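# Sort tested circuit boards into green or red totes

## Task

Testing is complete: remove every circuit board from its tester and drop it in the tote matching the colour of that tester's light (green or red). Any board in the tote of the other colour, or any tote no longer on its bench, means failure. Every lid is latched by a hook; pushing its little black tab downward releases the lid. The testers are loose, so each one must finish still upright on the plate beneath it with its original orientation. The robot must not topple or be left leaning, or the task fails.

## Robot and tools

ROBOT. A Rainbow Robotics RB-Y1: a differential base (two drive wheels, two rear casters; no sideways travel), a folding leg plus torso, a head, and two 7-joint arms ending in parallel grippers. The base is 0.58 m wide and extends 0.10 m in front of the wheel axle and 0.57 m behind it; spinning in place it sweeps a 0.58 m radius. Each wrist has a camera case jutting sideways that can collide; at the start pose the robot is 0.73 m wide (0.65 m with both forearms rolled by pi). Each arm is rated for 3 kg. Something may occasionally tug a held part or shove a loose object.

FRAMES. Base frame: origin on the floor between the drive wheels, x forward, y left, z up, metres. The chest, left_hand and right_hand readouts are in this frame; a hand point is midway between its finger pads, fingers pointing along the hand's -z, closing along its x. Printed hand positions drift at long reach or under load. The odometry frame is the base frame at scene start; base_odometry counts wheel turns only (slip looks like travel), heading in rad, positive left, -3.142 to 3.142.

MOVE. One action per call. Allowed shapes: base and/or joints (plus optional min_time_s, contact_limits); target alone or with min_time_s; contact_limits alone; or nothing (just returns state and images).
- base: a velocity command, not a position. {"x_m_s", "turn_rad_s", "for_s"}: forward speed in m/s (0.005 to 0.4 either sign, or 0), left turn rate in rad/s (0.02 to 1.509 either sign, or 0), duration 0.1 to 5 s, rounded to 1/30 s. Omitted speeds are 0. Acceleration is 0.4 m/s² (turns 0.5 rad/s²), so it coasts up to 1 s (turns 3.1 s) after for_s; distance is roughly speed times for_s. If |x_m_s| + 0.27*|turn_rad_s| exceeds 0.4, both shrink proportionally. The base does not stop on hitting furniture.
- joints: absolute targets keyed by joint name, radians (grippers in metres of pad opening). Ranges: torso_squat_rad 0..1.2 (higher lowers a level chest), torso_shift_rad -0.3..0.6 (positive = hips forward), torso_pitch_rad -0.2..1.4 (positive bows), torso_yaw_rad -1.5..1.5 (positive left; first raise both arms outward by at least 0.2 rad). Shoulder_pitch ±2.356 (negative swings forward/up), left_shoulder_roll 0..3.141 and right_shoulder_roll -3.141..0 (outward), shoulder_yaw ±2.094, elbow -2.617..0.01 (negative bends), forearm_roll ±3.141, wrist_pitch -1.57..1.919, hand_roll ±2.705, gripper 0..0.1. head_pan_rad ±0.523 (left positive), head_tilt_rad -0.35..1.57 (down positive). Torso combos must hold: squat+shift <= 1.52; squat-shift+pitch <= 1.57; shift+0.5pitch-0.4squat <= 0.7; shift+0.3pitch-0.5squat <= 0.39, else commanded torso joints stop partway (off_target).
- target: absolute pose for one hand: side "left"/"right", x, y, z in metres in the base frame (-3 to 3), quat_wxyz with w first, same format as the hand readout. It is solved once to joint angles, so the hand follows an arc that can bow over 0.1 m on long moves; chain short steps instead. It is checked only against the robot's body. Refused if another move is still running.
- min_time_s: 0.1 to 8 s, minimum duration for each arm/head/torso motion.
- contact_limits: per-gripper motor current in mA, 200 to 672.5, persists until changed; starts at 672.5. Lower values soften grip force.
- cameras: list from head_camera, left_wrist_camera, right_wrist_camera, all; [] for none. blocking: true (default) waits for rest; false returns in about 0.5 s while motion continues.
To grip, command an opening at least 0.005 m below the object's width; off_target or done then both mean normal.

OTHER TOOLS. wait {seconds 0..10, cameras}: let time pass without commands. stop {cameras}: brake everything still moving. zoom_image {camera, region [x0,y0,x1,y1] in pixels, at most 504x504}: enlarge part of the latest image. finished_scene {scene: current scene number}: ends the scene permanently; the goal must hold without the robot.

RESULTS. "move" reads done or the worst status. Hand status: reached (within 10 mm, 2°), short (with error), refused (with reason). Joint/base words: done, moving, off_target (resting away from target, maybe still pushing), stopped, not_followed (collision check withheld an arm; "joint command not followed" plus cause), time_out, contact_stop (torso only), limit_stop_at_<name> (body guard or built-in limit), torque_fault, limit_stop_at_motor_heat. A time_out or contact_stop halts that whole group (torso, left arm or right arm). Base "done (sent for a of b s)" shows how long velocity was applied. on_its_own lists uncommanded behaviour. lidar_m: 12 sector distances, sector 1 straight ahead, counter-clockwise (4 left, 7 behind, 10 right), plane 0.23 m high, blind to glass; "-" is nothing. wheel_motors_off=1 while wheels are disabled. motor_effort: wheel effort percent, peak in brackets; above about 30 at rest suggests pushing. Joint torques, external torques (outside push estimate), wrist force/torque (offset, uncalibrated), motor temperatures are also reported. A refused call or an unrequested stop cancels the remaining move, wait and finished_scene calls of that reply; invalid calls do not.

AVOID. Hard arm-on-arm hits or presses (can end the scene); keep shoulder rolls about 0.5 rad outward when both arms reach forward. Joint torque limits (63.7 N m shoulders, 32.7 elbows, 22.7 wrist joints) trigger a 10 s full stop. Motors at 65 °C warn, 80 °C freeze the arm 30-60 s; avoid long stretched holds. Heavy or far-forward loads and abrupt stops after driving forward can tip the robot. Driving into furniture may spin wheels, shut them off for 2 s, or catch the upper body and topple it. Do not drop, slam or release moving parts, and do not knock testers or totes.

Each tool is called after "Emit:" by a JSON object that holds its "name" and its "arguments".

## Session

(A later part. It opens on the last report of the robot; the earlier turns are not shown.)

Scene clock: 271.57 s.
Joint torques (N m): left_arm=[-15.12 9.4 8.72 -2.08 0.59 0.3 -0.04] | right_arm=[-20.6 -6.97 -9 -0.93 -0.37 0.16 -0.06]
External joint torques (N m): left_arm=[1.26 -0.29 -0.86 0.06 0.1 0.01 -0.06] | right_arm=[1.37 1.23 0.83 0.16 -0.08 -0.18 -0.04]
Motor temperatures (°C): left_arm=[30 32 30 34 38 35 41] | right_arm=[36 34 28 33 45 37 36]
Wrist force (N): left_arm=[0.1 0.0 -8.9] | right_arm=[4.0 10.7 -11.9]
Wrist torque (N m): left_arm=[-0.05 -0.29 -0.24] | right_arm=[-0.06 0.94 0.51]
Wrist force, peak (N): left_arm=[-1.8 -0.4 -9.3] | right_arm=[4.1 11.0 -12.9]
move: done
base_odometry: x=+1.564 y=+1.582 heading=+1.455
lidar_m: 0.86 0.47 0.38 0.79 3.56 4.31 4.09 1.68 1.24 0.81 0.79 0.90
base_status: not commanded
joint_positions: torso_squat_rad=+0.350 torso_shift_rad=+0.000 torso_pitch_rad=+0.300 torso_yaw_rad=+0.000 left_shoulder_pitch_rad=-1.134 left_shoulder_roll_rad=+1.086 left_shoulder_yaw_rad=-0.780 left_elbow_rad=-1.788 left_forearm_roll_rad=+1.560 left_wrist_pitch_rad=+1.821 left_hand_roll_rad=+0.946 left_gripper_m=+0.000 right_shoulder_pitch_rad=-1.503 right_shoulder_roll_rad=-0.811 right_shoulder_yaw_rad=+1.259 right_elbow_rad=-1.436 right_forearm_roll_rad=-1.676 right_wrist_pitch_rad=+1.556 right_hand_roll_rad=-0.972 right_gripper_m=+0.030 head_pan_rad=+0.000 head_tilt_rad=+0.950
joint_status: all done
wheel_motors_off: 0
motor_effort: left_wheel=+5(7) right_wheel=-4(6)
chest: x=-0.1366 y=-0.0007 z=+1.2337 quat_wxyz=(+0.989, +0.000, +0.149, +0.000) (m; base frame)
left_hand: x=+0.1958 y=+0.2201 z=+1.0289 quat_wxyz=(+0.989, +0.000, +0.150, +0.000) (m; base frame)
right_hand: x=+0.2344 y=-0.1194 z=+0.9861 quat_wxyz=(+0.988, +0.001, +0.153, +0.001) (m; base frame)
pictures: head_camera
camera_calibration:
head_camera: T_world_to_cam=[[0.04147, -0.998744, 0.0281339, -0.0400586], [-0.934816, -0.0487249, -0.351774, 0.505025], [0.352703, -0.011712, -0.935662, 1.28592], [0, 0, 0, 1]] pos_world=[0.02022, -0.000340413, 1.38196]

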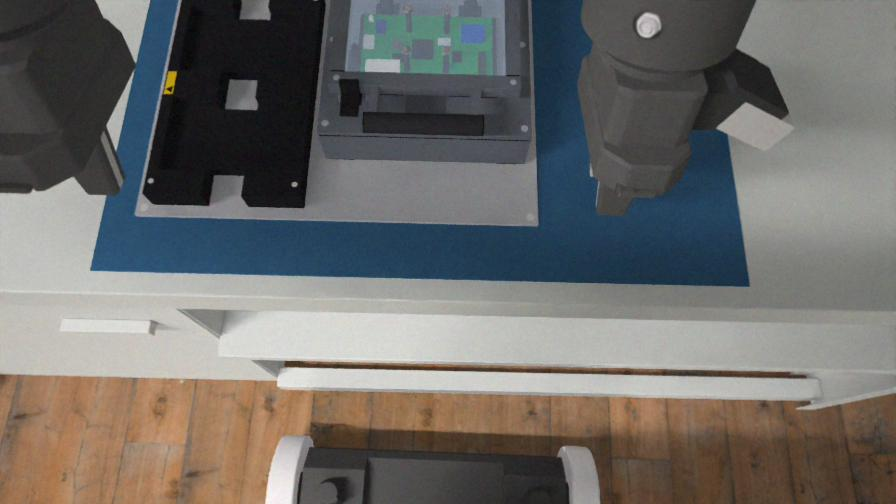

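Emit:
{"name": "move", "arguments": {"joints": {"head_tilt_rad": 0.75}, "cameras": []}}

Emit:
{"name": "move", "arguments": {"target": {"side":"left","x":0.288,"y":0.16,"z":1.05,"quat_wxyz":[1,0,0,0]}, "cameras": []}}

Emit:
{"name": "move", "arguments": {"target": {"side":"right","x":0.272,"y":-0.05,"z":1.0,"quat_wxyz":[1,0,0,0]}, "cameras": []}}

Emit:
{"name": "move", "arguments": {"target": {"side":"right","x":0.272,"y":-0.005,"z":0.98,"quat_wxyz":[1,0,0,0]}, "cameras": ["right_wrist_camera", "head_camera"]}}

Emit:
{"name": "zoom_image", "arguments": {"camera": "right_wrist_camera", "region": [200, 140, 460, 364]}}

Scene clock: 279.37 s.
Joint torques (N m): left_arm=[-15.13 9.22 8.68 -2.09 0.54 0.3 -0.08] | right_arm=[-20.85 -7.18 -8.84 -0.78 -0.36 0.25 -0.05]
External joint torques (N m): left_arm=[1.25 -0.46 -0.89 0.06 0.04 0.01 -0.1] | right_arm=[1.12 1.01 0.99 0.31 -0.07 -0.09 -0.03]
Motor temperatures (°C): left_arm=[30 32 30 34 38 35 41] | right_arm=[36 34 29 33 45 37 36]
Wrist force (N): left_arm=[0.3 0.0 -8.9] | right_arm=[4.3 10.6 -12.5]
Wrist torque (N m): left_arm=[-0.04 -0.26 -0.23] | right_arm=[-0.01 0.97 0.53]
Wrist force, peak (N): left_arm=[0.2 0.1 -9.3] | right_arm=[4.3 11.0 -12.6]
move: done
base_odometry: x=+1.564 y=+1.582 heading=+1.455
lidar_m: 0.86 0.47 0.37 0.78 3.57 4.31 4.10 1.69 1.25 0.80 0.79 0.89
base_status: not commanded
joint_positions: torso_squat_rad=+0.350 torso_shift_rad=+0.000 torso_pitch_rad=+0.300 torso_yaw_rad=+0.000 left_shoulder_pitch_rad=-1.134 left_shoulder_roll_rad=+1.086 left_shoulder_yaw_rad=-0.780 left_elbow_rad=-1.788 left_forearm_roll_rad=+1.560 left_wrist_pitch_rad=+1.821 left_hand_roll_rad=+0.946 left_gripper_m=+0.000 right_shoulder_pitch_rad=-1.503 right_shoulder_roll_rad=-0.811 right_shoulder_yaw_rad=+1.259 right_elbow_rad=-1.436 right_forearm_roll_rad=-1.676 right_wrist_pitch_rad=+1.556 right_hand_roll_rad=-0.972 right_gripper_m=+0.030 head_pan_rad=+0.000 head_tilt_rad=+0.750
joint_status: all done
wheel_motors_off: 0
motor_effort: left_wheel=+6(6) right_wheel=-5(5)
chest: x=-0.1366 y=-0.0007 z=+1.2337 quat_wxyz=(+0.989, +0.000, +0.149, +0.000) (m; base frame)
left_hand: x=+0.1958 y=+0.2201 z=+1.0289 quat_wxyz=(+0.989, +0.000, +0.149, +0.000) (m; base frame)
right_hand: x=+0.2344 y=-0.1194 z=+0.9861 quat_wxyz=(+0.988, +0.001, +0.153, +0.001) (m; base frame)
pictures: none
No camera images: "cameras" was empty.

Scene clock: 280.23 s.
Joint torques (N m): left_arm=[-17.31 7.73 8.61 -1.38 0.42 0.07 0.3] | right_arm=[-20.56 -7.16 -8.95 -0.79 -0.55 0.29 0.1]
External joint torques (N m): left_arm=[1.91 -0.52 -1.28 0.94 0.39 0.13 0.3] | right_arm=[1.41 1.04 0.88 0.31 -0.26 -0.05 0.12]
Motor temperatures (°C): left_arm=[30 32 30 34 38 35 41] | right_arm=[36 34 29 33 45 37 36]
Wrist force (N): left_arm=[-2.0 0.1 -9.2] | right_arm=[4.0 10.8 -12.2]
Wrist torque (N m): left_arm=[-0.06 -0.42 -0.22] | right_arm=[-0.04 0.94 0.53]
Wrist force, peak (N): left_arm=[-1.0 0.4 -10.3] | right_arm=[4.2 11.0 -12.6]
move: done
base_odometry: x=+1.564 y=+1.582 heading=+1.454
lidar_m: 0.85 0.46 0.37 0.77 3.57 4.32 4.09 1.69 1.25 0.81 0.80 0.90
base_status: not commanded
joint_positions: torso_squat_rad=+0.350 torso_shift_rad=+0.000 torso_pitch_rad=+0.300 torso_yaw_rad=+0.000 left_shoulder_pitch_rad=-1.319 left_shoulder_roll_rad=+0.912 left_shoulder_yaw_rad=-0.810 left_elbow_rad=-1.657 left_forearm_roll_rad=+1.321 left_wrist_pitch_rad=+1.742 left_hand_roll_rad=+0.979 left_gripper_m=+0.000 right_shoulder_pitch_rad=-1.503 right_shoulder_roll_rad=-0.811 right_shoulder_yaw_rad=+1.259 right_elbow_rad=-1.436 right_forearm_roll_rad=-1.676 right_wrist_pitch_rad=+1.556 right_hand_roll_rad=-0.972 right_gripper_m=+0.030 head_pan_rad=+0.000 head_tilt_rad=+0.750
joint_status: all done
wheel_motors_off: 0
motor_effort: left_wheel=+4(7) right_wheel=-6(6)
chest: x=-0.1366 y=-0.0008 z=+1.2337 quat_wxyz=(+0.989, +0.001, +0.149, +0.000) (m; base frame)
left_hand: x=+0.2877 y=+0.1599 z=+1.0504 quat_wxyz=(+1.000, +0.000, -0.001, +0.000) (m; base frame)
left_hand_status: reached (checked arc, planned for 0.5 s): 0 mm and 0.1 deg off.
right_hand: x=+0.2344 y=-0.1195 z=+0.9861 quat_wxyz=(+0.988, +0.001, +0.153, +0.001) (m; base frame)
pictures: none
No camera images: "cameras" was empty.

Scene clock: 281.57 s.
Joint torques (N m): left_arm=[-17.58 7.68 8.67 -1.39 0.36 0.03 0.32] | right_arm=[-19.71 -7.41 -8.78 -0.38 -0.13 0.26 0.41]
External joint torques (N m): left_arm=[1.65 -0.56 -1.21 0.93 0.33 0.09 0.32] | right_arm=[2.73 -0.18 1.64 0.56 -0.36 0.26 0.41]
Motor temperatures (°C): left_arm=[30 32 30 34 38 35 41] | right_arm=[36 34 29 33 45 37 36]
Wrist force (N): left_arm=[-1.7 0.1 -9.0] | right_arm=[2.2 10.7 -13.0]
Wrist torque (N m): left_arm=[-0.07 -0.39 -0.21] | right_arm=[-0.04 0.88 0.52]
Wrist force, peak (N): left_arm=[-1.8 0.1 -9.7] | right_arm=[2.6 12.1 -12.7]
move: done
base_odometry: x=+1.564 y=+1.582 heading=+1.454
lidar_m: 0.85 0.47 0.37 0.79 3.57 4.31 4.10 1.69 1.25 0.81 0.80 0.89
base_status: not commanded
joint_positions: torso_squat_rad=+0.350 torso_shift_rad=+0.000 torso_pitch_rad=+0.300 torso_yaw_rad=+0.000 left_shoulder_pitch_rad=-1.319 left_shoulder_roll_rad=+0.912 left_shoulder_yaw_rad=-0.810 left_elbow_rad=-1.657 left_forearm_roll_rad=+1.321 left_wrist_pitch_rad=+1.742 left_hand_roll_rad=+0.979 left_gripper_m=+0.000 right_shoulder_pitch_rad=-1.608 right_shoulder_roll_rad=-0.698 right_shoulder_yaw_rad=+1.287 right_elbow_rad=-1.520 right_forearm_roll_rad=-1.441 right_wrist_pitch_rad=+1.437 right_hand_roll_rad=-1.219 right_gripper_m=+0.030 head_pan_rad=+0.000 head_tilt_rad=+0.750
joint_status: all done
wheel_motors_off: 0
motor_effort: left_wheel=+4(6) right_wheel=-4(5)
chest: x=-0.1366 y=-0.0007 z=+1.2337 quat_wxyz=(+0.989, +0.000, +0.149, +0.000) (m; base frame)
left_hand: x=+0.2877 y=+0.1600 z=+1.0503 quat_wxyz=(+1.000, +0.000, -0.001, +0.000) (m; base frame)
right_hand: x=+0.2721 y=-0.0497 z=+1.0003 quat_wxyz=(+1.000, +0.000, +0.000, +0.000) (m; base frame)
right_hand_status: reached (checked arc, planned for 0.4 s): 0 mm and 0.1 deg off.
pictures: none
No camera images: "cameras" was empty.

Scene clock: 282.70 s.
Joint torques (N m): left_arm=[-18 7.93 9.41 -1.79 0.29 0.03 0.22] | right_arm=[-19.64 -4.27 -8.46 -0.66 -0.3 -0.42 0]
External joint torques (N m): left_arm=[1.22 -0.32 -0.48 0.53 0.26 0.09 0.22] | right_arm=[3.3 2.34 1.48 0.51 -0.53 -0.42 0]
Motor temperatures (°C): left_arm=[30 32 30 34 38 35 41] | right_arm=[36 34 29 33 45 37 36]
Wrist force (N): left_arm=[-1.7 0.0 -9.4] | right_arm=[2.2 10.4 -12.7]
Wrist torque (N m): left_arm=[-0.06 -0.37 -0.23] | right_arm=[-0.02 0.85 0.52]
Wrist force, peak (N): left_arm=[-1.8 0.5 -10.8] | right_arm=[1.8 -6.3 53.2]
move: done
base_odometry: x=+1.564 y=+1.582 heading=+1.454
lidar_m: 0.86 0.47 0.38 0.79 3.56 4.30 4.09 1.69 1.24 0.80 0.80 0.90
base_status: not commanded
joint_positions: torso_squat_rad=+0.350 torso_shift_rad=+0.000 torso_pitch_rad=+0.300 torso_yaw_rad=+0.000 left_shoulder_pitch_rad=-1.319 left_shoulder_roll_rad=+0.912 left_shoulder_yaw_rad=-0.811 left_elbow_rad=-1.657 left_forearm_roll_rad=+1.321 left_wrist_pitch_rad=+1.742 left_hand_roll_rad=+0.979 left_gripper_m=+0.000 right_shoulder_pitch_rad=-1.621 right_shoulder_roll_rad=-0.534 right_shoulder_yaw_rad=+1.309 right_elbow_rad=-1.369 right_forearm_roll_rad=-1.408 right_wrist_pitch_rad=+1.416 right_hand_roll_rad=-1.234 right_gripper_m=+0.030 head_pan_rad=+0.000 head_tilt_rad=+0.750
joint_status: all done
wheel_motors_off: 0
motor_effort: left_wheel=+4(15) right_wheel=-4(10)
chest: x=-0.1366 y=-0.0007 z=+1.2337 quat_wxyz=(+0.989, +0.000, +0.149, +0.000) (m; base frame)
left_hand: x=+0.2876 y=+0.1600 z=+1.0502 quat_wxyz=(+1.000, +0.000, -0.001, +0.000) (m; base frame)
right_hand: x=+0.2720 y=-0.0052 z=+0.9806 quat_wxyz=(+1.000, +0.001, -0.001, +0.000) (m; base frame)
right_hand_status: reached (checked arc, planned for 0.5 s): 1 mm and 0.2 deg off.
pictures: head_camera, right_wrist_camera
camera_calibration:
head_camera: T_world_to_cam=[[0.0348235, -0.998753, 0.0357752, -0.051311], [-0.846252, -0.0485111, -0.530569, 0.763556], [0.531643, -0.0117986, -0.846886, 1.17016], [0, 0, 0, 1]] pos_world=[0.0258407, -0.000399801, 1.39795]
right_wrist_camera: T_world_to_cam=[[-0.999594, 0.0208409, -0.0194409, 0.293552], [0.0100139, 0.895451, 0.445047, -0.401217], [0.0266835, 0.444671, -0.895296, 0.944678], [0, 0, 0, 1]] pos_world=[0.272243, -0.0669189, 1.03003]

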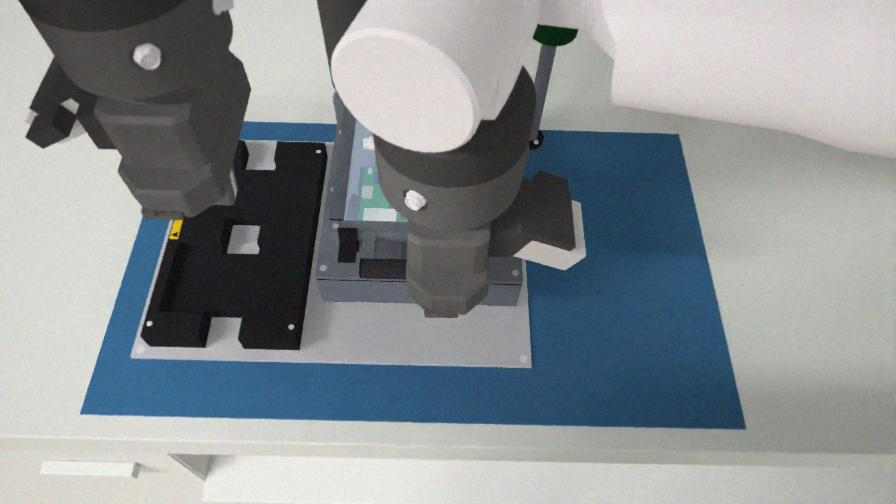

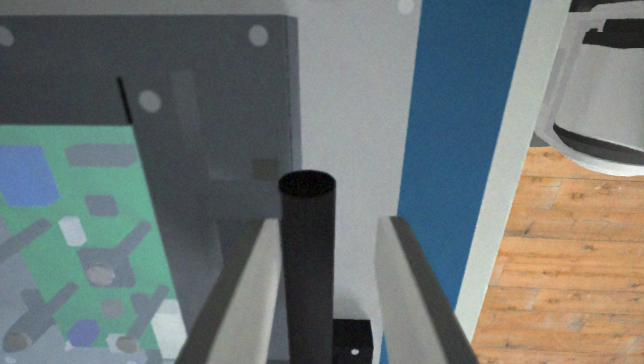

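Scaled by 1.938 from the camera's 644x364 image, which has a finer 1265x715 frame.

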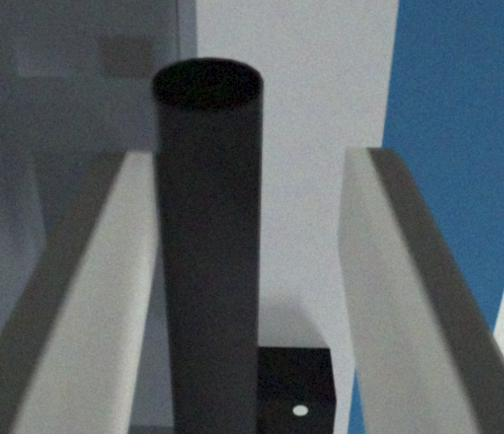

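Emit:
{"name": "move", "arguments": {"target": {"side":"right","x":0.2755,"y":0.003,"z":0.98,"quat_wxyz":[1,0,0,0]}, "cameras": []}}

Emit:
{"name": "move", "arguments": {"target": {"side":"right","x":0.2755,"y":0.003,"z":0.963,"quat_wxyz":[1,0,0,0]}, "min_time_s": 1.5, "cameras": ["right_wrist_camera","left_wrist_camera"]}}

Emit:
{"name": "zoom_image", "arguments": {"camera": "left_wrist_camera", "region": [240, 120, 560, 364]}}

Scene clock: 299.13 s.
Joint torques (N m): left_arm=[-18.2 7.77 9.4 -1.63 0.12 0.02 0.31] | right_arm=[-21.57 -5.02 -9.39 -0.48 -0.13 -0.06 0.23]
External joint torques (N m): left_arm=[1.03 -0.48 -0.49 0.69 0.09 0.08 0.31] | right_arm=[1.55 1.56 0.38 0.67 -0.37 -0.06 0.23]
Motor temperatures (°C): left_arm=[30 32 30 33 38 35 41] | right_arm=[36 34 29 33 45 37 36]
Wrist force (N): left_arm=[-1.8 0.2 -9.3] | right_arm=[2.4 10.5 -13.1]
Wrist torque (N m): left_arm=[-0.09 -0.38 -0.23] | right_arm=[-0.04 0.87 0.52]
Wrist force, peak (N): left_arm=[-2.0 0.1 -9.6] | right_arm=[2.4 10.7 -13.6]
move: done
base_odometry: x=+1.564 y=+1.582 heading=+1.454
lidar_m: 0.86 0.46 0.38 0.78 3.57 4.30 4.09 1.68 1.25 0.81 0.80 0.90
base_status: not commanded
joint_positions: torso_squat_rad=+0.350 torso_shift_rad=+0.000 torso_pitch_rad=+0.300 torso_yaw_rad=+0.000 left_shoulder_pitch_rad=-1.319 left_shoulder_roll_rad=+0.912 left_shoulder_yaw_rad=-0.811 left_elbow_rad=-1.657 left_forearm_roll_rad=+1.321 left_wrist_pitch_rad=+1.742 left_hand_roll_rad=+0.979 left_gripper_m=+0.000 right_shoulder_pitch_rad=-1.631 right_shoulder_roll_rad=-0.501 right_shoulder_yaw_rad=+1.308 right_elbow_rad=-1.320 right_forearm_roll_rad=-1.411 right_wrist_pitch_rad=+1.417 right_hand_roll_rad=-1.219 right_gripper_m=+0.030 head_pan_rad=+0.000 head_tilt_rad=+0.750
joint_status: all done
wheel_motors_off: 0
motor_effort: left_wheel=+4(5) right_wheel=-4(6)
chest: x=-0.1366 y=-0.0007 z=+1.2337 quat_wxyz=(+0.989, +0.000, +0.149, +0.000) (m; base frame)
left_hand: x=+0.2876 y=+0.1600 z=+1.0502 quat_wxyz=(+1.000, +0.000, -0.001, +0.000) (m; base frame)
right_hand: x=+0.2753 y=+0.0028 z=+0.9803 quat_wxyz=(+1.000, +0.000, -0.001, +0.000) (m; base frame)
right_hand_status: reached (checked arc, planned for 0.3 s): 0 mm and 0.1 deg off.
pictures: none
No camera images: "cameras" was empty.

Scene clock: 300.97 s.
Joint torques (N m): left_arm=[-18.07 7.76 9.27 -1.8 0.24 0.09 0.29] | right_arm=[-19.62 -3.57 -8.06 -0.15 0.3 -0.4 0.43]
External joint torques (N m): left_arm=[1.16 -0.48 -0.62 0.52 0.21 0.15 0.29] | right_arm=[3.48 2.82 1.5 1.12 0.07 -0.4 0.43]
Motor temperatures (°C): left_arm=[30 32 30 33 38 35 41] | right_arm=[36 34 29 33 45 37 36]
Wrist force (N): left_arm=[-1.9 0.1 -9.3] | right_arm=[2.1 10.6 -13.1]
Wrist torque (N m): left_arm=[-0.09 -0.41 -0.23] | right_arm=[-0.02 0.82 0.53]
Wrist force, peak (N): left_arm=[-1.7 0.0 -9.8] | right_arm=[2.0 10.8 -13.3]
move: done
base_odometry: x=+1.564 y=+1.582 heading=+1.454
lidar_m: 0.85 0.47 0.38 0.79 3.57 4.31 4.09 1.69 1.25 0.80 0.79 0.89
base_status: not commanded
joint_positions: torso_squat_rad=+0.350 torso_shift_rad=+0.000 torso_pitch_rad=+0.300 torso_yaw_rad=+0.000 left_shoulder_pitch_rad=-1.319 left_shoulder_roll_rad=+0.912 left_shoulder_yaw_rad=-0.811 left_elbow_rad=-1.657 left_forearm_roll_rad=+1.321 left_wrist_pitch_rad=+1.742 left_hand_roll_rad=+0.979 left_gripper_m=+0.000 right_shoulder_pitch_rad=-1.607 right_shoulder_roll_rad=-0.479 right_shoulder_yaw_rad=+1.325 right_elbow_rad=-1.285 right_forearm_roll_rad=-1.392 right_wrist_pitch_rad=+1.388 right_hand_roll_rad=-1.205 right_gripper_m=+0.030 head_pan_rad=+0.000 head_tilt_rad=+0.750
joint_status: all done
wheel_motors_off: 0
motor_effort: left_wheel=+4(5) right_wheel=-7(7)
chest: x=-0.1366 y=-0.0007 z=+1.2337 quat_wxyz=(+0.989, +0.000, +0.149, +0.000) (m; base frame)
left_hand: x=+0.2876 y=+0.1600 z=+1.0502 quat_wxyz=(+1.000, +0.000, -0.001, +0.000) (m; base frame)
right_hand: x=+0.2758 y=+0.0030 z=+0.9634 quat_wxyz=(+1.000, +0.000, +0.000, +0.000) (m; base frame)
right_hand_status: reached (checked arc, planned for 1.5 s): 1 mm and 0.1 deg off.
pictures: left_wrist_camera, right_wrist_camera
camera_calibration:
left_wrist_camera: T_world_to_cam=[[0.999822, 0.0155093, -0.0107257, -0.280157], [0.0187729, -0.872276, 0.488653, -0.344722], [-0.00177712, -0.488767, -0.872413, 1.06398], [0, 0, 0, 1]] pos_world=[0.28847, 0.223691, 1.09368]
right_wrist_camera: T_world_to_cam=[[-0.99963, 0.0206014, -0.0177777, 0.295242], [0.0105581, 0.895776, 0.444381, -0.40048], [0.0250797, 0.444029, -0.895662, 0.926364], [0, 0, 0, 1]] pos_world=[0.276128, -0.0586744, 1.01292]

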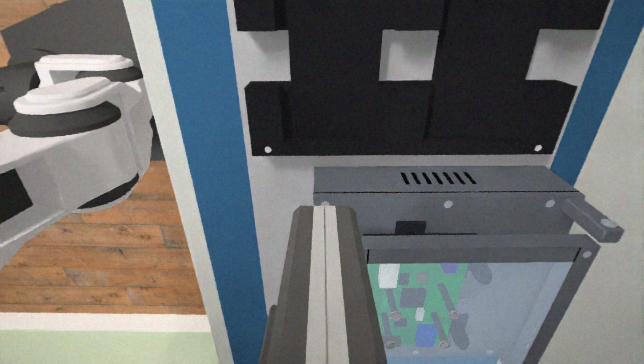

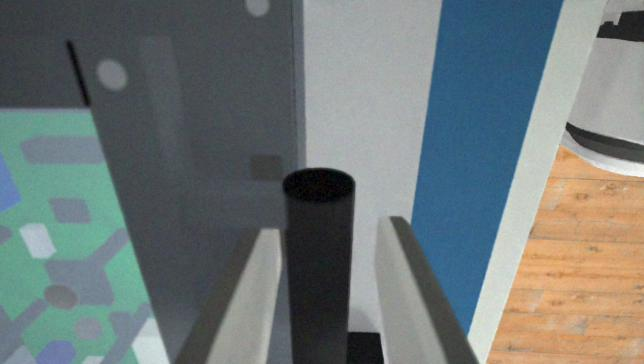

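Scaled by 1.575 from the camera's 644x364 image, which has a finer 920x520 frame.

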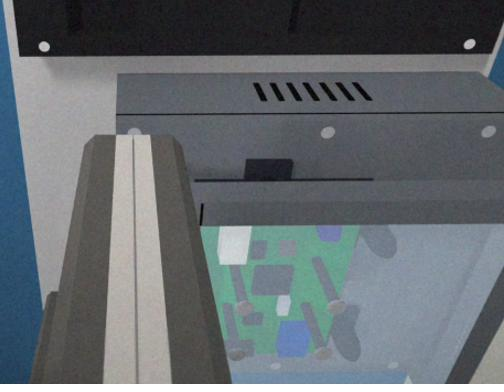

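Emit:
{"name": "move", "arguments": {"contact_limits": {"right_gripper_m": 350}, "joints": {"right_gripper_m": 0.005}, "cameras": ["right_wrist_camera"]}}

Emit:
{"name": "move", "arguments": {"target": {"side":"left","x":0.287,"y":0.092,"z":1.01,"quat_wxyz":[1,0,0,0]}, "cameras": ["left_wrist_camera","head_camera"]}}

Emit:
{"name": "zoom_image", "arguments": {"camera": "head_camera", "region": [280, 180, 480, 340]}}

Emit:
{"name": "zoom_image", "arguments": {"camera": "left_wrist_camera", "region": [240, 160, 460, 364]}}

Scene clock: 320.40 s.
Joint torques (N m): left_arm=[-17.79 8.04 9.5 -1.88 0.19 0.07 0.26] | right_arm=[-19.71 -3.74 -8.08 -2.11 -1.58 0.61 0.35]
External joint torques (N m): left_arm=[1.44 -0.21 -0.39 0.45 0.16 0.13 0.26] | right_arm=[3.4 2.65 1.48 -0.84 -1.81 0.61 0.35]
Motor temperatures (°C): left_arm=[30 32 30 33 38 35 41] | right_arm=[36 34 29 33 45 37 36]
Wrist force (N): left_arm=[-1.6 0.1 -9.5] | right_arm=[8.2 10.8 -10.4]
Wrist torque (N m): left_arm=[-0.07 -0.37 -0.23] | right_arm=[-0.04 0.79 0.43]
Wrist force, peak (N): left_arm=[-1.9 0.1 -9.6] | right_arm=[16.5 12.3 -17.0]
move: off_target
base_odometry: x=+1.564 y=+1.582 heading=+1.454
lidar_m: 0.86 0.47 0.38 0.79 3.57 4.31 4.09 1.69 1.25 0.80 0.80 0.90
base_status: not commanded
joint_positions: torso_squat_rad=+0.350 torso_shift_rad=+0.000 torso_pitch_rad=+0.300 torso_yaw_rad=+0.000 left_shoulder_pitch_rad=-1.319 left_shoulder_roll_rad=+0.912 left_shoulder_yaw_rad=-0.811 left_elbow_rad=-1.657 left_forearm_roll_rad=+1.321 left_wrist_pitch_rad=+1.742 left_hand_roll_rad=+0.979 left_gripper_m=+0.000 right_shoulder_pitch_rad=-1.607 right_shoulder_roll_rad=-0.479 right_shoulder_yaw_rad=+1.325 right_elbow_rad=-1.285 right_forearm_roll_rad=-1.392 right_wrist_pitch_rad=+1.388 right_hand_roll_rad=-1.205 right_gripper_m=+0.015 head_pan_rad=+0.000 head_tilt_rad=+0.750
joint_status: right_gripper_m off_target (ended at +0.015, target +0.005)
wheel_motors_off: 0
motor_effort: left_wheel=+3(5) right_wheel=-6(6)
contact_limits: right_gripper_m 350 mA
chest: x=-0.1366 y=-0.0007 z=+1.2337 quat_wxyz=(+0.989, +0.000, +0.149, +0.000) (m; base frame)
left_hand: x=+0.2877 y=+0.1600 z=+1.0502 quat_wxyz=(+1.000, +0.000, -0.001, +0.000) (m; base frame)
right_hand: x=+0.2761 y=+0.0029 z=+0.9634 quat_wxyz=(+1.000, +0.000, -0.001, +0.000) (m; base frame)
pictures: right_wrist_camera
camera_calibration:
right_wrist_camera: T_world_to_cam=[[-0.999612, 0.0210078, -0.0182762, 0.296018], [0.0107021, 0.895797, 0.444335, -0.400384], [0.0257063, 0.443967, -0.895674, 0.926182], [0, 0, 0, 1]] pos_world=[0.276379, -0.0587496, 1.01287]

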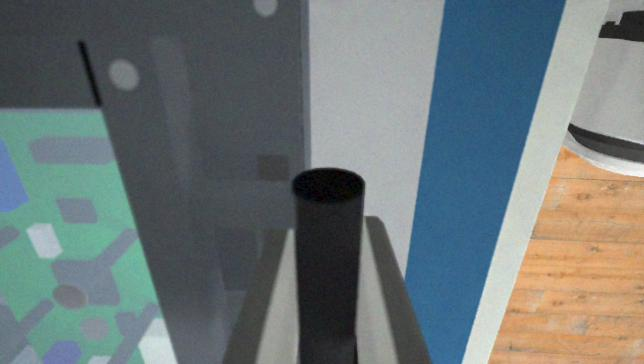

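Scene clock: 320.70 s.
Joint torques (N m): left_arm=[-18.02 7.94 9.48 -1.78 0.31 0.01 0.29] | right_arm=[-19.51 -3.87 -8.15 -2.28 -1.54 0.65 0.36]
External joint torques (N m): left_arm=[1.2 -0.31 -0.4 0.55 0.28 0.07 0.29] | right_arm=[3.59 2.52 1.41 -1.01 -1.77 0.65 0.36]
Motor temperatures (°C): left_arm=[30 32 30 33 38 35 41] | right_arm=[36 34 29 33 45 37 36]
Wrist force (N): left_arm=[-1.7 0.1 -9.5] | right_arm=[8.8 10.7 -11.5]
Wrist torque (N m): left_arm=[-0.08 -0.40 -0.23] | right_arm=[-0.03 0.78 0.44]
Wrist force, peak (N): left_arm=[-1.9 0.2 -9.5] | right_arm=[10.5 11.1 -14.6]
move: refused
base_odometry: x=+1.564 y=+1.582 heading=+1.454
lidar_m: 0.85 0.47 0.38 0.77 3.58 4.31 4.09 1.69 1.25 0.80 0.80 0.90
base_status: not commanded
joint_positions: torso_squat_rad=+0.350 torso_shift_rad=+0.000 torso_pitch_rad=+0.300 torso_yaw_rad=+0.000 left_shoulder_pitch_rad=-1.319 left_shoulder_roll_rad=+0.912 left_shoulder_yaw_rad=-0.811 left_elbow_rad=-1.657 left_forearm_roll_rad=+1.321 left_wrist_pitch_rad=+1.742 left_hand_roll_rad=+0.979 left_gripper_m=+0.000 right_shoulder_pitch_rad=-1.607 right_shoulder_roll_rad=-0.479 right_shoulder_yaw_rad=+1.325 right_elbow_rad=-1.285 right_forearm_roll_rad=-1.392 right_wrist_pitch_rad=+1.388 right_hand_roll_rad=-1.205 right_gripper_m=+0.015 head_pan_rad=+0.000 head_tilt_rad=+0.750
joint_status: not commanded
wheel_motors_off: 0
motor_effort: left_wheel=+5(5) right_wheel=-5(5)
contact_limits: right_gripper_m 350 mA
chest: x=-0.1366 y=-0.0007 z=+1.2337 quat_wxyz=(+0.989, +0.000, +0.149, +0.000) (m; base frame)
left_hand: x=+0.2877 y=+0.1600 z=+1.0502 quat_wxyz=(+1.000, +0.000, -0.001, +0.000) (m; base frame)
left_hand_status: refused: the posture found for that pose touches the other arm. Nothing moved. The solve starts from where the arm stands: from another posture it may find a clear one.
right_hand: x=+0.2761 y=+0.0029 z=+0.9634 quat_wxyz=(+1.000, +0.000, -0.001, +0.000) (m; base frame)
pictures: head_camera, left_wrist_camera
camera_calibration:
head_camera: T_world_to_cam=[[0.0348462, -0.998753, 0.0357643, -0.0512984], [-0.84631, -0.0485233, -0.530476, 0.763507], [0.53155, -0.0117827, -0.846945, 1.17016], [0, 0, 0, 1]] pos_world=[0.025951, -0.000398886, 1.39792]
left_wrist_camera: T_world_to_cam=[[0.999821, 0.0155093, -0.0108122, -0.280126], [0.0188151, -0.872277, 0.488651, -0.344713], [-0.00185259, -0.488767, -0.872412, 1.06397], [0, 0, 0, 1]] pos_world=[0.288533, 0.223691, 1.09363]

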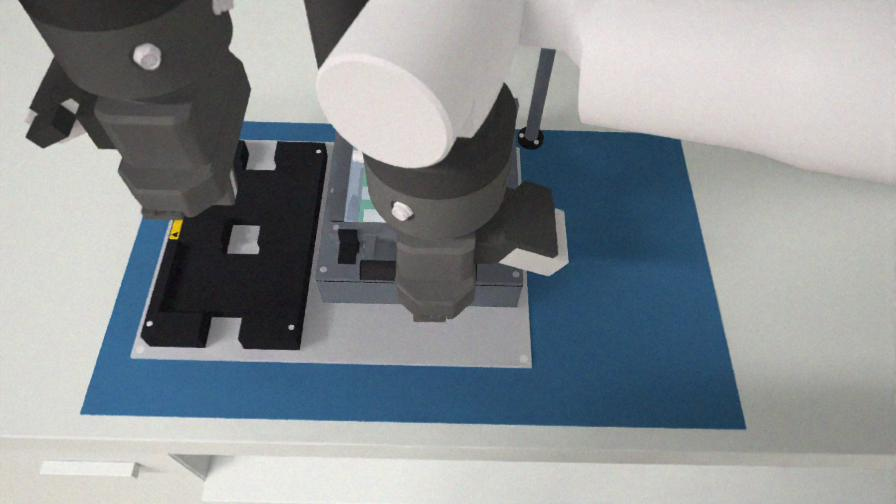

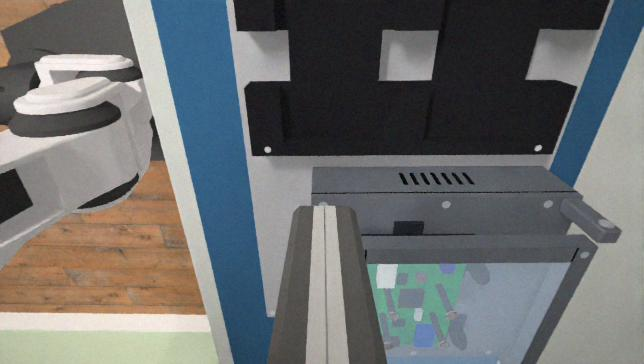

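Scaled by 2.520 from the camera's 896x504 image, which has a finer 1280x720 frame.

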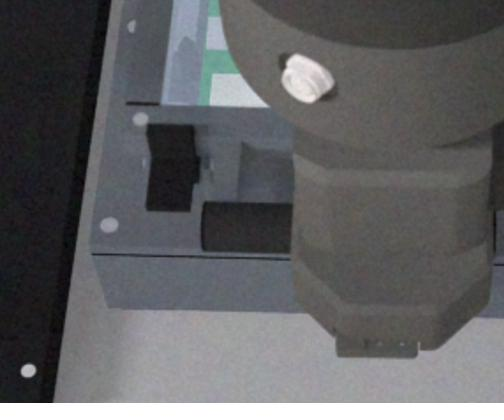

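Scaled by 2.291 from the camera's 644x364 image, which has a finer 920x520 frame.

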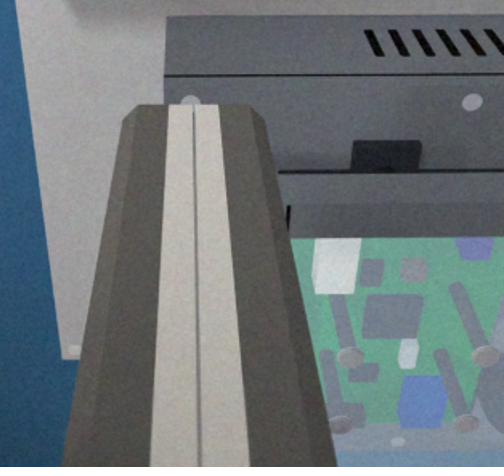

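Emit:
{"name": "move", "arguments": {"joints": {"right_gripper_m": 0.03}, "cameras": []}}

Emit:
{"name": "move", "arguments": {"target": {"side":"right","x":0.276,"y":-0.012,"z":0.985,"quat_wxyz":[0.985,0.174,0,0]}, "cameras": []}}

Emit:
{"name": "move", "arguments": {"target": {"side":"left","x":0.287,"y":0.094,"z":1.01,"quat_wxyz":[0.995,-0.0998,0,0]}, "cameras": ["left_wrist_camera","head_camera","right_wrist_camera"]}}

Scene clock: 336.60 s.
Joint torques (N m): left_arm=[-18.27 7.59 9.64 -1.78 0.3 0.1 0.28] | right_arm=[-19.99 -4.08 -7.98 -1.63 -0.23 0.32 0.45]
External joint torques (N m): left_arm=[0.95 -0.66 -0.25 0.55 0.27 0.16 0.28] | right_arm=[3.12 2.31 1.59 -0.36 -0.46 0.33 0.45]
Motor temperatures (°C): left_arm=[30 32 30 33 38 35 41] | right_arm=[36 33 29 33 45 37 36]
Wrist force (N): left_arm=[-1.8 0.1 -9.3] | right_arm=[2.1 10.7 -13.2]
Wrist torque (N m): left_arm=[-0.07 -0.40 -0.23] | right_arm=[-0.05 0.85 0.51]
Wrist force, peak (N): left_arm=[-2.0 0.0 -9.6] | right_arm=[9.9 11.4 -13.7]
move: done
base_odometry: x=+1.564 y=+1.582 heading=+1.454
lidar_m: 0.85 0.47 0.38 0.78 3.57 4.31 4.10 1.69 1.24 0.81 0.80 0.90
base_status: not commanded
joint_positions: torso_squat_rad=+0.350 torso_shift_rad=+0.000 torso_pitch_rad=+0.300 torso_yaw_rad=+0.000 left_shoulder_pitch_rad=-1.319 left_shoulder_roll_rad=+0.912 left_shoulder_yaw_rad=-0.811 left_elbow_rad=-1.657 left_forearm_roll_rad=+1.321 left_wrist_pitch_rad=+1.742 left_hand_roll_rad=+0.979 left_gripper_m=+0.000 right_shoulder_pitch_rad=-1.607 right_shoulder_roll_rad=-0.479 right_shoulder_yaw_rad=+1.325 right_elbow_rad=-1.285 right_forearm_roll_rad=-1.392 right_wrist_pitch_rad=+1.388 right_hand_roll_rad=-1.205 right_gripper_m=+0.030 head_pan_rad=+0.000 head_tilt_rad=+0.750
joint_status: all done
wheel_motors_off: 0
motor_effort: left_wheel=+4(5) right_wheel=-4(7)
contact_limits: right_gripper_m 350 mA
chest: x=-0.1366 y=-0.0007 z=+1.2337 quat_wxyz=(+0.989, +0.000, +0.149, +0.000) (m; base frame)
left_hand: x=+0.2877 y=+0.1600 z=+1.0502 quat_wxyz=(+1.000, +0.000, -0.001, +0.000) (m; base frame)
right_hand: x=+0.2759 y=+0.0029 z=+0.9634 quat_wxyz=(+1.000, +0.000, +0.000, +0.000) (m; base frame)
pictures: none
No camera images: "cameras" was empty.

Scene clock: 337.97 s.
Joint torques (N m): left_arm=[-17.94 7.65 9.55 -1.77 0.23 0.05 0.33] | right_arm=[-19.67 -6.46 -11.01 -2.31 -0.21 -0.31 -0.06]
External joint torques (N m): left_arm=[1.28 -0.6 -0.34 0.55 0.2 0.11 0.33] | right_arm=[2.12 0.78 -0.15 -0.09 -0.14 0.32 -0.06]
Motor temperatures (°C): left_arm=[30 32 30 33 38 35 41] | right_arm=[36 33 29 33 45 37 36]
Wrist force (N): left_arm=[-1.6 0.1 -9.4] | right_arm=[2.1 8.5 -12.6]
Wrist torque (N m): left_arm=[-0.08 -0.37 -0.22] | right_arm=[0.07 0.82 0.52]
Wrist force, peak (N): left_arm=[-2.2 -0.5 -9.5] | right_arm=[2.8 21.0 -14.1]
move: done
base_odometry: x=+1.564 y=+1.582 heading=+1.454
lidar_m: 0.85 0.46 0.37 0.79 3.58 4.31 4.09 1.69 1.25 0.80 0.80 0.90
base_status: not commanded
joint_positions: torso_squat_rad=+0.350 torso_shift_rad=+0.000 torso_pitch_rad=+0.300 torso_yaw_rad=+0.000 left_shoulder_pitch_rad=-1.319 left_shoulder_roll_rad=+0.912 left_shoulder_yaw_rad=-0.811 left_elbow_rad=-1.657 left_forearm_roll_rad=+1.321 left_wrist_pitch_rad=+1.742 left_hand_roll_rad=+0.979 left_gripper_m=+0.000 right_shoulder_pitch_rad=-1.435 right_shoulder_roll_rad=-0.759 right_shoulder_yaw_rad=+1.180 right_elbow_rad=-1.548 right_forearm_roll_rad=-1.479 right_wrist_pitch_rad=+1.146 right_hand_roll_rad=-1.088 right_gripper_m=+0.030 head_pan_rad=+0.000 head_tilt_rad=+0.750
joint_status: all done
wheel_motors_off: 0
motor_effort: left_wheel=+4(5) right_wheel=-5(6)
contact_limits: right_gripper_m 350 mA
chest: x=-0.1366 y=-0.0007 z=+1.2337 quat_wxyz=(+0.989, +0.000, +0.149, +0.000) (m; base frame)
left_hand: x=+0.2877 y=+0.1600 z=+1.0502 quat_wxyz=(+1.000, +0.000, -0.001, +0.000) (m; base frame)
right_hand: x=+0.2761 y=-0.0121 z=+0.9852 quat_wxyz=(+0.985, +0.174, +0.000, +0.000) (m; base frame)
right_hand_status: reached (checked arc, planned for 0.6 s): 0 mm and 0.0 deg off.
pictures: none
No camera images: "cameras" was empty.

Scene clock: 339.03 s.
Joint torques (N m): left_arm=[-18.47 7.07 10.5 -2.45 0.38 -0.13 0.06] | right_arm=[-19.73 -6.46 -10.99 -1.87 -0.28 -0.47 0.04]
External joint torques (N m): left_arm=[0.89 -0.21 0.73 1.05 0.13 0.25 0.06] | right_arm=[2.06 0.77 -0.13 0.35 -0.22 0.16 0.04]
Motor temperatures (°C): left_arm=[30 32 30 33 38 35 41] | right_arm=[36 33 29 33 45 37 36]
Wrist force (N): left_arm=[-1.6 1.4 -9.3] | right_arm=[2.5 8.4 -12.2]
Wrist torque (N m): left_arm=[-0.12 -0.39 -0.26] | right_arm=[0.09 0.88 0.52]
Wrist force, peak (N): left_arm=[-2.5 0.0 -10.5] | right_arm=[2.1 8.5 -12.8]
move: done
base_odometry: x=+1.564 y=+1.582 heading=+1.454
lidar_m: 0.85 0.47 0.38 0.78 3.56 4.31 4.09 1.69 1.24 0.80 0.79 0.89
base_status: not commanded
joint_positions: torso_squat_rad=+0.350 torso_shift_rad=+0.000 torso_pitch_rad=+0.300 torso_yaw_rad=+0.000 left_shoulder_pitch_rad=-1.237 left_shoulder_roll_rad=+0.795 left_shoulder_yaw_rad=-0.803 left_elbow_rad=-1.606 left_forearm_roll_rad=+1.298 left_wrist_pitch_rad=+1.550 left_hand_roll_rad=+0.978 left_gripper_m=+0.000 right_shoulder_pitch_rad=-1.435 right_shoulder_roll_rad=-0.759 right_shoulder_yaw_rad=+1.179 right_elbow_rad=-1.548 right_forearm_roll_rad=-1.479 right_wrist_pitch_rad=+1.147 right_hand_roll_rad=-1.088 right_gripper_m=+0.030 head_pan_rad=+0.000 head_tilt_rad=+0.750
joint_status: all done
wheel_motors_off: 0
motor_effort: left_wheel=+4(5) right_wheel=-4(6)
contact_limits: right_gripper_m 350 mA
chest: x=-0.1366 y=-0.0007 z=+1.2337 quat_wxyz=(+0.989, +0.000, +0.149, +0.000) (m; base frame)
left_hand: x=+0.2869 y=+0.0940 z=+1.0100 quat_wxyz=(+0.995, -0.100, +0.000, +0.000) (m; base frame)
left_hand_status: reached (checked arc, planned for 0.4 s): 0 mm and 0.0 deg off.
right_hand: x=+0.2761 y=-0.0121 z=+0.9852 quat_wxyz=(+0.985, +0.174, +0.000, +0.000) (m; base frame)
pictures: head_camera, left_wrist_camera, right_wrist_camera
camera_calibration:
head_camera: T_world_to_cam=[[0.034817, -0.998753, 0.0357892, -0.051323], [-0.846274, -0.0485127, -0.530534, 0.763527], [0.531609, -0.0118158, -0.846908, 1.17017], [0, 0, 0, 1]] pos_world=[0.0258698, -0.000391735, 1.39794]
left_wrist_camera: T_world_to_cam=[[0.999807, 0.0124431, -0.0151825, -0.27406], [0.0193341, -0.758009, 0.651957, -0.558508], [-0.00339608, -0.652125, -0.758104, 0.896946], [0, 0, 0, 1]] pos_world=[0.287852, 0.164977, 1.03994]
right_wrist_camera: T_world_to_cam=[[-0.999637, 0.0251945, -0.00959189, 0.288212], [0.0104415, 0.689868, 0.72386, -0.674502], [0.0248544, 0.723496, -0.689881, 0.753233], [0, 0, 0, 1]] pos_world=[0.276429, -0.0869052, 1.01065]

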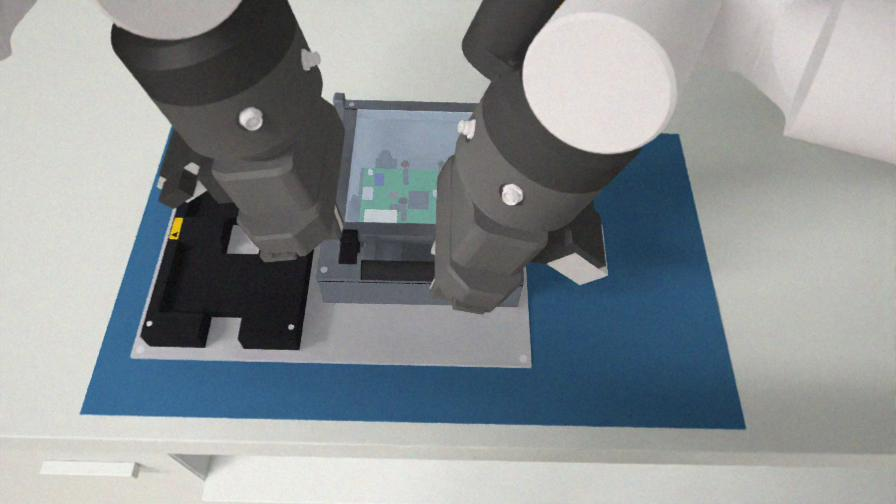

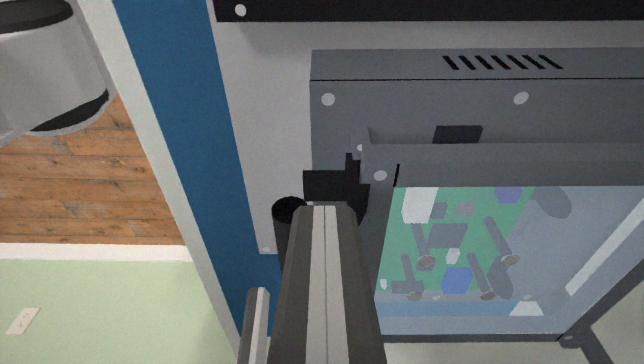

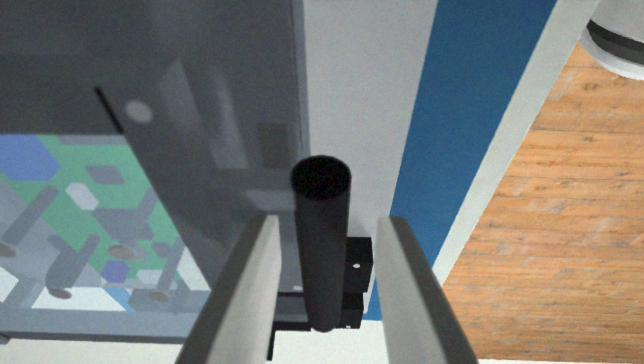

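Emit:
{"name": "zoom_image", "arguments": {"camera": "left_wrist_camera", "region": [250, 110, 430, 250]}}

Emit:
{"name": "zoom_image", "arguments": {"camera": "right_wrist_camera", "region": [230, 140, 430, 364]}}

Scaled by 2.800 from the camera's 644x364 image, which has a finer 920x520 frame.

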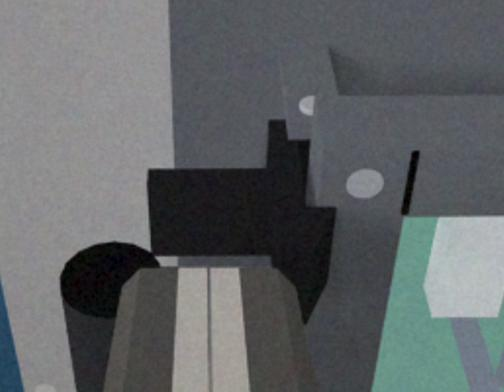

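Scaled by 2.250 from the camera's 644x364 image, which has a finer 1265x715 frame.

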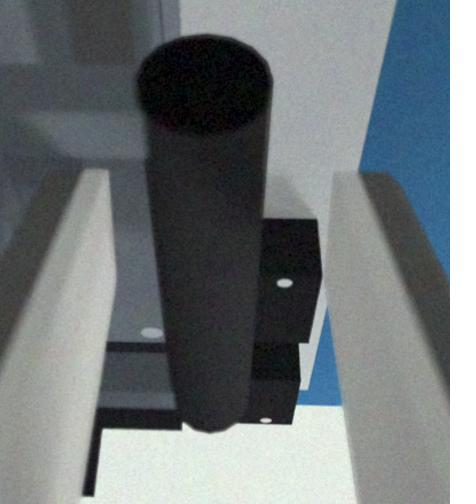

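Emit:
{"name": "move", "arguments": {"target": {"side":"right","x":0.276,"y":-0.012,"z":0.964,"quat_wxyz":[0.985,0.174,0,0]}, "min_time_s": 1, "cameras": []}}

Emit:
{"name": "move", "arguments": {"joints": {"right_gripper_m": 0.005}, "cameras": []}}

Emit:
{"name": "move", "arguments": {"target": {"side":"left","x":0.287,"y":0.092,"z":0.99,"quat_wxyz":[0.995,-0.0998,0,0]}, "min_time_s": 1, "cameras": ["left_wrist_camera"]}}

Emit:
{"name": "zoom_image", "arguments": {"camera": "left_wrist_camera", "region": [250, 110, 430, 250]}}

Scene clock: 355.37 s.
Joint torques (N m): left_arm=[-18.33 6.89 10.52 -2.41 0.36 -0.14 0.13] | right_arm=[-12.68 -9.98 -3.61 1.95 1.18 2.06 0.01]
External joint torques (N m): left_arm=[1.03 -0.39 0.76 1.09 0.11 0.24 0.13] | right_arm=[9.08 -2.89 7.07 4.41 1.25 2.69 0.01]
Motor temperatures (°C): left_arm=[30 32 30 33 38 35 41] | right_arm=[36 34 29 33 45 37 36]
Wrist force (N): left_arm=[-1.7 1.3 -9.3] | right_arm=[2.1 22.5 -7.0]
Wrist torque (N m): left_arm=[-0.09 -0.39 -0.25] | right_arm=[0.10 0.70 0.83]
Wrist force, peak (N): left_arm=[-1.7 1.5 -9.6] | right_arm=[2.4 23.0 -6.9]
move: done
base_odometry: x=+1.564 y=+1.582 heading=+1.454
lidar_m: 0.85 0.46 0.38 0.79 3.57 4.31 4.09 1.69 1.24 0.80 0.80 0.90
base_status: not commanded
joint_positions: torso_squat_rad=+0.350 torso_shift_rad=+0.000 torso_pitch_rad=+0.300 torso_yaw_rad=+0.000 left_shoulder_pitch_rad=-1.237 left_shoulder_roll_rad=+0.795 left_shoulder_yaw_rad=-0.803 left_elbow_rad=-1.606 left_forearm_roll_rad=+1.298 left_wrist_pitch_rad=+1.550 left_hand_roll_rad=+0.978 left_gripper_m=+0.000 right_shoulder_pitch_rad=-1.407 right_shoulder_roll_rad=-0.733 right_shoulder_yaw_rad=+1.197 right_elbow_rad=-1.512 right_forearm_roll_rad=-1.456 right_wrist_pitch_rad=+1.111 right_hand_roll_rad=-1.065 right_gripper_m=+0.030 head_pan_rad=+0.000 head_tilt_rad=+0.750
joint_status: all done
wheel_motors_off: 0
motor_effort: left_wheel=+4(5) right_wheel=-5(6)
contact_limits: right_gripper_m 350 mA
chest: x=-0.1367 y=-0.0007 z=+1.2337 quat_wxyz=(+0.989, +0.000, +0.149, +0.000) (m; base frame)
left_hand: x=+0.2869 y=+0.0941 z=+1.0100 quat_wxyz=(+0.995, -0.100, +0.000, +0.000) (m; base frame)
right_hand: x=+0.2763 y=-0.0105 z=+0.9656 quat_wxyz=(+0.984, +0.175, -0.001, +0.001) (m; base frame)
right_hand_status: reached (checked arc, planned for 1.0 s): 2 mm and 0.2 deg off.
pictures: none
No camera images: "cameras" was empty.

Scene clock: 356.13 s.
Joint torques (N m): left_arm=[-18.59 6.95 10.39 -2.45 0.39 -0.11 0.09] | right_arm=[-12.5 -8.64 -3.47 -1.19 -0.96 3.02 -0.02]
External joint torques (N m): left_arm=[0.76 -0.33 0.63 1.05 0.14 0.27 0.09] | right_arm=[9.27 -1.55 7.2 1.27 -0.89 3.65 -0.02]
Motor temperatures (°C): left_arm=[30 32 30 33 38 35 41] | right_arm=[36 34 29 33 45 37 36]
Wrist force (N): left_arm=[-1.6 1.3 -9.2] | right_arm=[11.8 20.7 -6.0]
Wrist torque (N m): left_arm=[-0.12 -0.39 -0.25] | right_arm=[0.10 0.68 0.76]
Wrist force, peak (N): left_arm=[-1.7 1.5 -9.6] | right_arm=[8.9 23.5 -11.2]
move: off_target
base_odometry: x=+1.564 y=+1.582 heading=+1.454
lidar_m: 0.86 0.46 0.38 0.78 3.57 4.31 4.09 1.68 1.25 0.81 0.79 0.90
base_status: not commanded
joint_positions: torso_squat_rad=+0.350 torso_shift_rad=+0.000 torso_pitch_rad=+0.300 torso_yaw_rad=+0.000 left_shoulder_pitch_rad=-1.237 left_shoulder_roll_rad=+0.795 left_shoulder_yaw_rad=-0.803 left_elbow_rad=-1.606 left_forearm_roll_rad=+1.298 left_wrist_pitch_rad=+1.550 left_hand_roll_rad=+0.978 left_gripper_m=+0.000 right_shoulder_pitch_rad=-1.407 right_shoulder_roll_rad=-0.733 right_shoulder_yaw_rad=+1.197 right_elbow_rad=-1.511 right_forearm_roll_rad=-1.455 right_wrist_pitch_rad=+1.110 right_hand_roll_rad=-1.065 right_gripper_m=+0.015 head_pan_rad=+0.000 head_tilt_rad=+0.750
joint_status: right_gripper_m off_target (ended at +0.015, target +0.005)
wheel_motors_off: 0
motor_effort: left_wheel=+5(5) right_wheel=-4(7)
contact_limits: right_gripper_m 350 mA
chest: x=-0.1367 y=-0.0006 z=+1.2337 quat_wxyz=(+0.989, +0.000, +0.149, +0.000) (m; base frame)
left_hand: x=+0.2869 y=+0.0941 z=+1.0100 quat_wxyz=(+0.995, -0.100, +0.000, +0.000) (m; base frame)
right_hand: x=+0.2768 y=-0.0107 z=+0.9655 quat_wxyz=(+0.985, +0.175, -0.002, +0.001) (m; base frame)
pictures: none
No camera images: "cameras" was empty.

Scene clock: 357.47 s.
Joint torques (N m): left_arm=[-16.59 5.27 7.97 -1.8 -0.35 -1.09 -0.25] | right_arm=[-12.67 -8.84 -3.67 -1.54 -1.05 3.02 -0.03]
External joint torques (N m): left_arm=[2.73 -1.85 -1.68 1.96 -0.6 -0.71 -0.24] | right_arm=[9.09 -1.74 7.01 0.91 -0.97 3.65 -0.03]
Motor temperatures (°C): left_arm=[30 32 30 33 38 35 41] | right_arm=[36 34 29 33 45 37 36]
Wrist force (N): left_arm=[-6.6 1.8 -2.9] | right_arm=[13.8 20.1 -10.2]
Wrist torque (N m): left_arm=[-0.16 -0.32 -0.26] | right_arm=[0.13 0.72 0.75]
Wrist force, peak (N): left_arm=[-1.7 1.6 -9.6] | right_arm=[14.3 20.2 -10.8]
move: done
base_odometry: x=+1.564 y=+1.582 heading=+1.454
lidar_m: 0.85 0.47 0.38 0.79 3.56 4.31 4.10 1.69 1.25 0.81 0.81 0.90
base_status: not commanded
joint_positions: torso_squat_rad=+0.350 torso_shift_rad=+0.000 torso_pitch_rad=+0.300 torso_yaw_rad=+0.000 left_shoulder_pitch_rad=-1.212 left_shoulder_roll_rad=+0.773 left_shoulder_yaw_rad=-0.825 left_elbow_rad=-1.579 left_forearm_roll_rad=+1.267 left_wrist_pitch_rad=+1.512 left_hand_roll_rad=+0.962 left_gripper_m=+0.000 right_shoulder_pitch_rad=-1.407 right_shoulder_roll_rad=-0.733 right_shoulder_yaw_rad=+1.197 right_elbow_rad=-1.511 right_forearm_roll_rad=-1.455 right_wrist_pitch_rad=+1.110 right_hand_roll_rad=-1.065 right_gripper_m=+0.015 head_pan_rad=+0.000 head_tilt_rad=+0.750
joint_status: all done
wheel_motors_off: 0
motor_effort: left_wheel=+4(6) right_wheel=-5(6)
contact_limits: right_gripper_m 350 mA
chest: x=-0.1367 y=-0.0006 z=+1.2337 quat_wxyz=(+0.989, +0.000, +0.149, +0.000) (m; base frame)
left_hand: x=+0.2872 y=+0.0920 z=+0.9904 quat_wxyz=(+0.995, -0.100, +0.000, +0.000) (m; base frame)
left_hand_status: reached (checked arc, planned for 1.0 s): 0 mm and 0.0 deg off.
right_hand: x=+0.2768 y=-0.0107 z=+0.9655 quat_wxyz=(+0.985, +0.175, -0.002, +0.001) (m; base frame)
pictures: left_wrist_camera
camera_calibration:
left_wrist_camera: T_world_to_cam=[[0.999814, 0.0127077, -0.0145313, -0.275231], [0.0191107, -0.757845, 0.652154, -0.54737], [-0.00272511, -0.65231, -0.757947, 0.880504], [0, 0, 0, 1]] pos_world=[0.28804, 0.163038, 1.02035]

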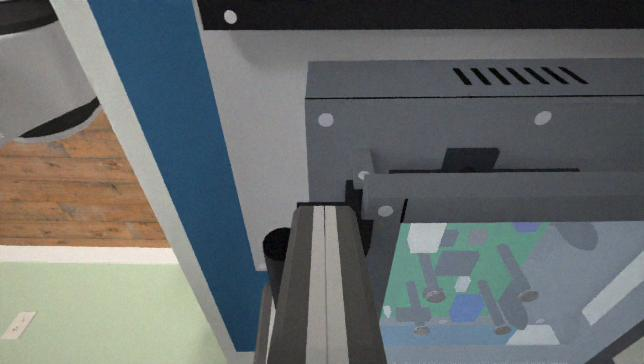

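Scaled by 2.800 from the camera's 644x364 image, which has a finer 920x520 frame.

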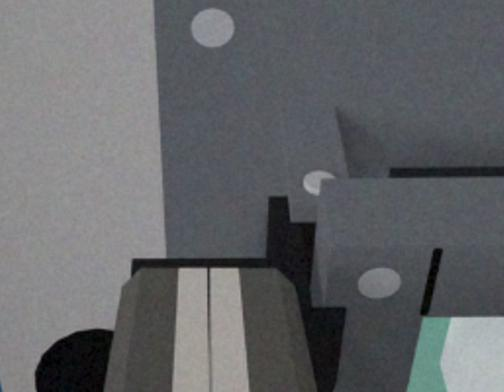

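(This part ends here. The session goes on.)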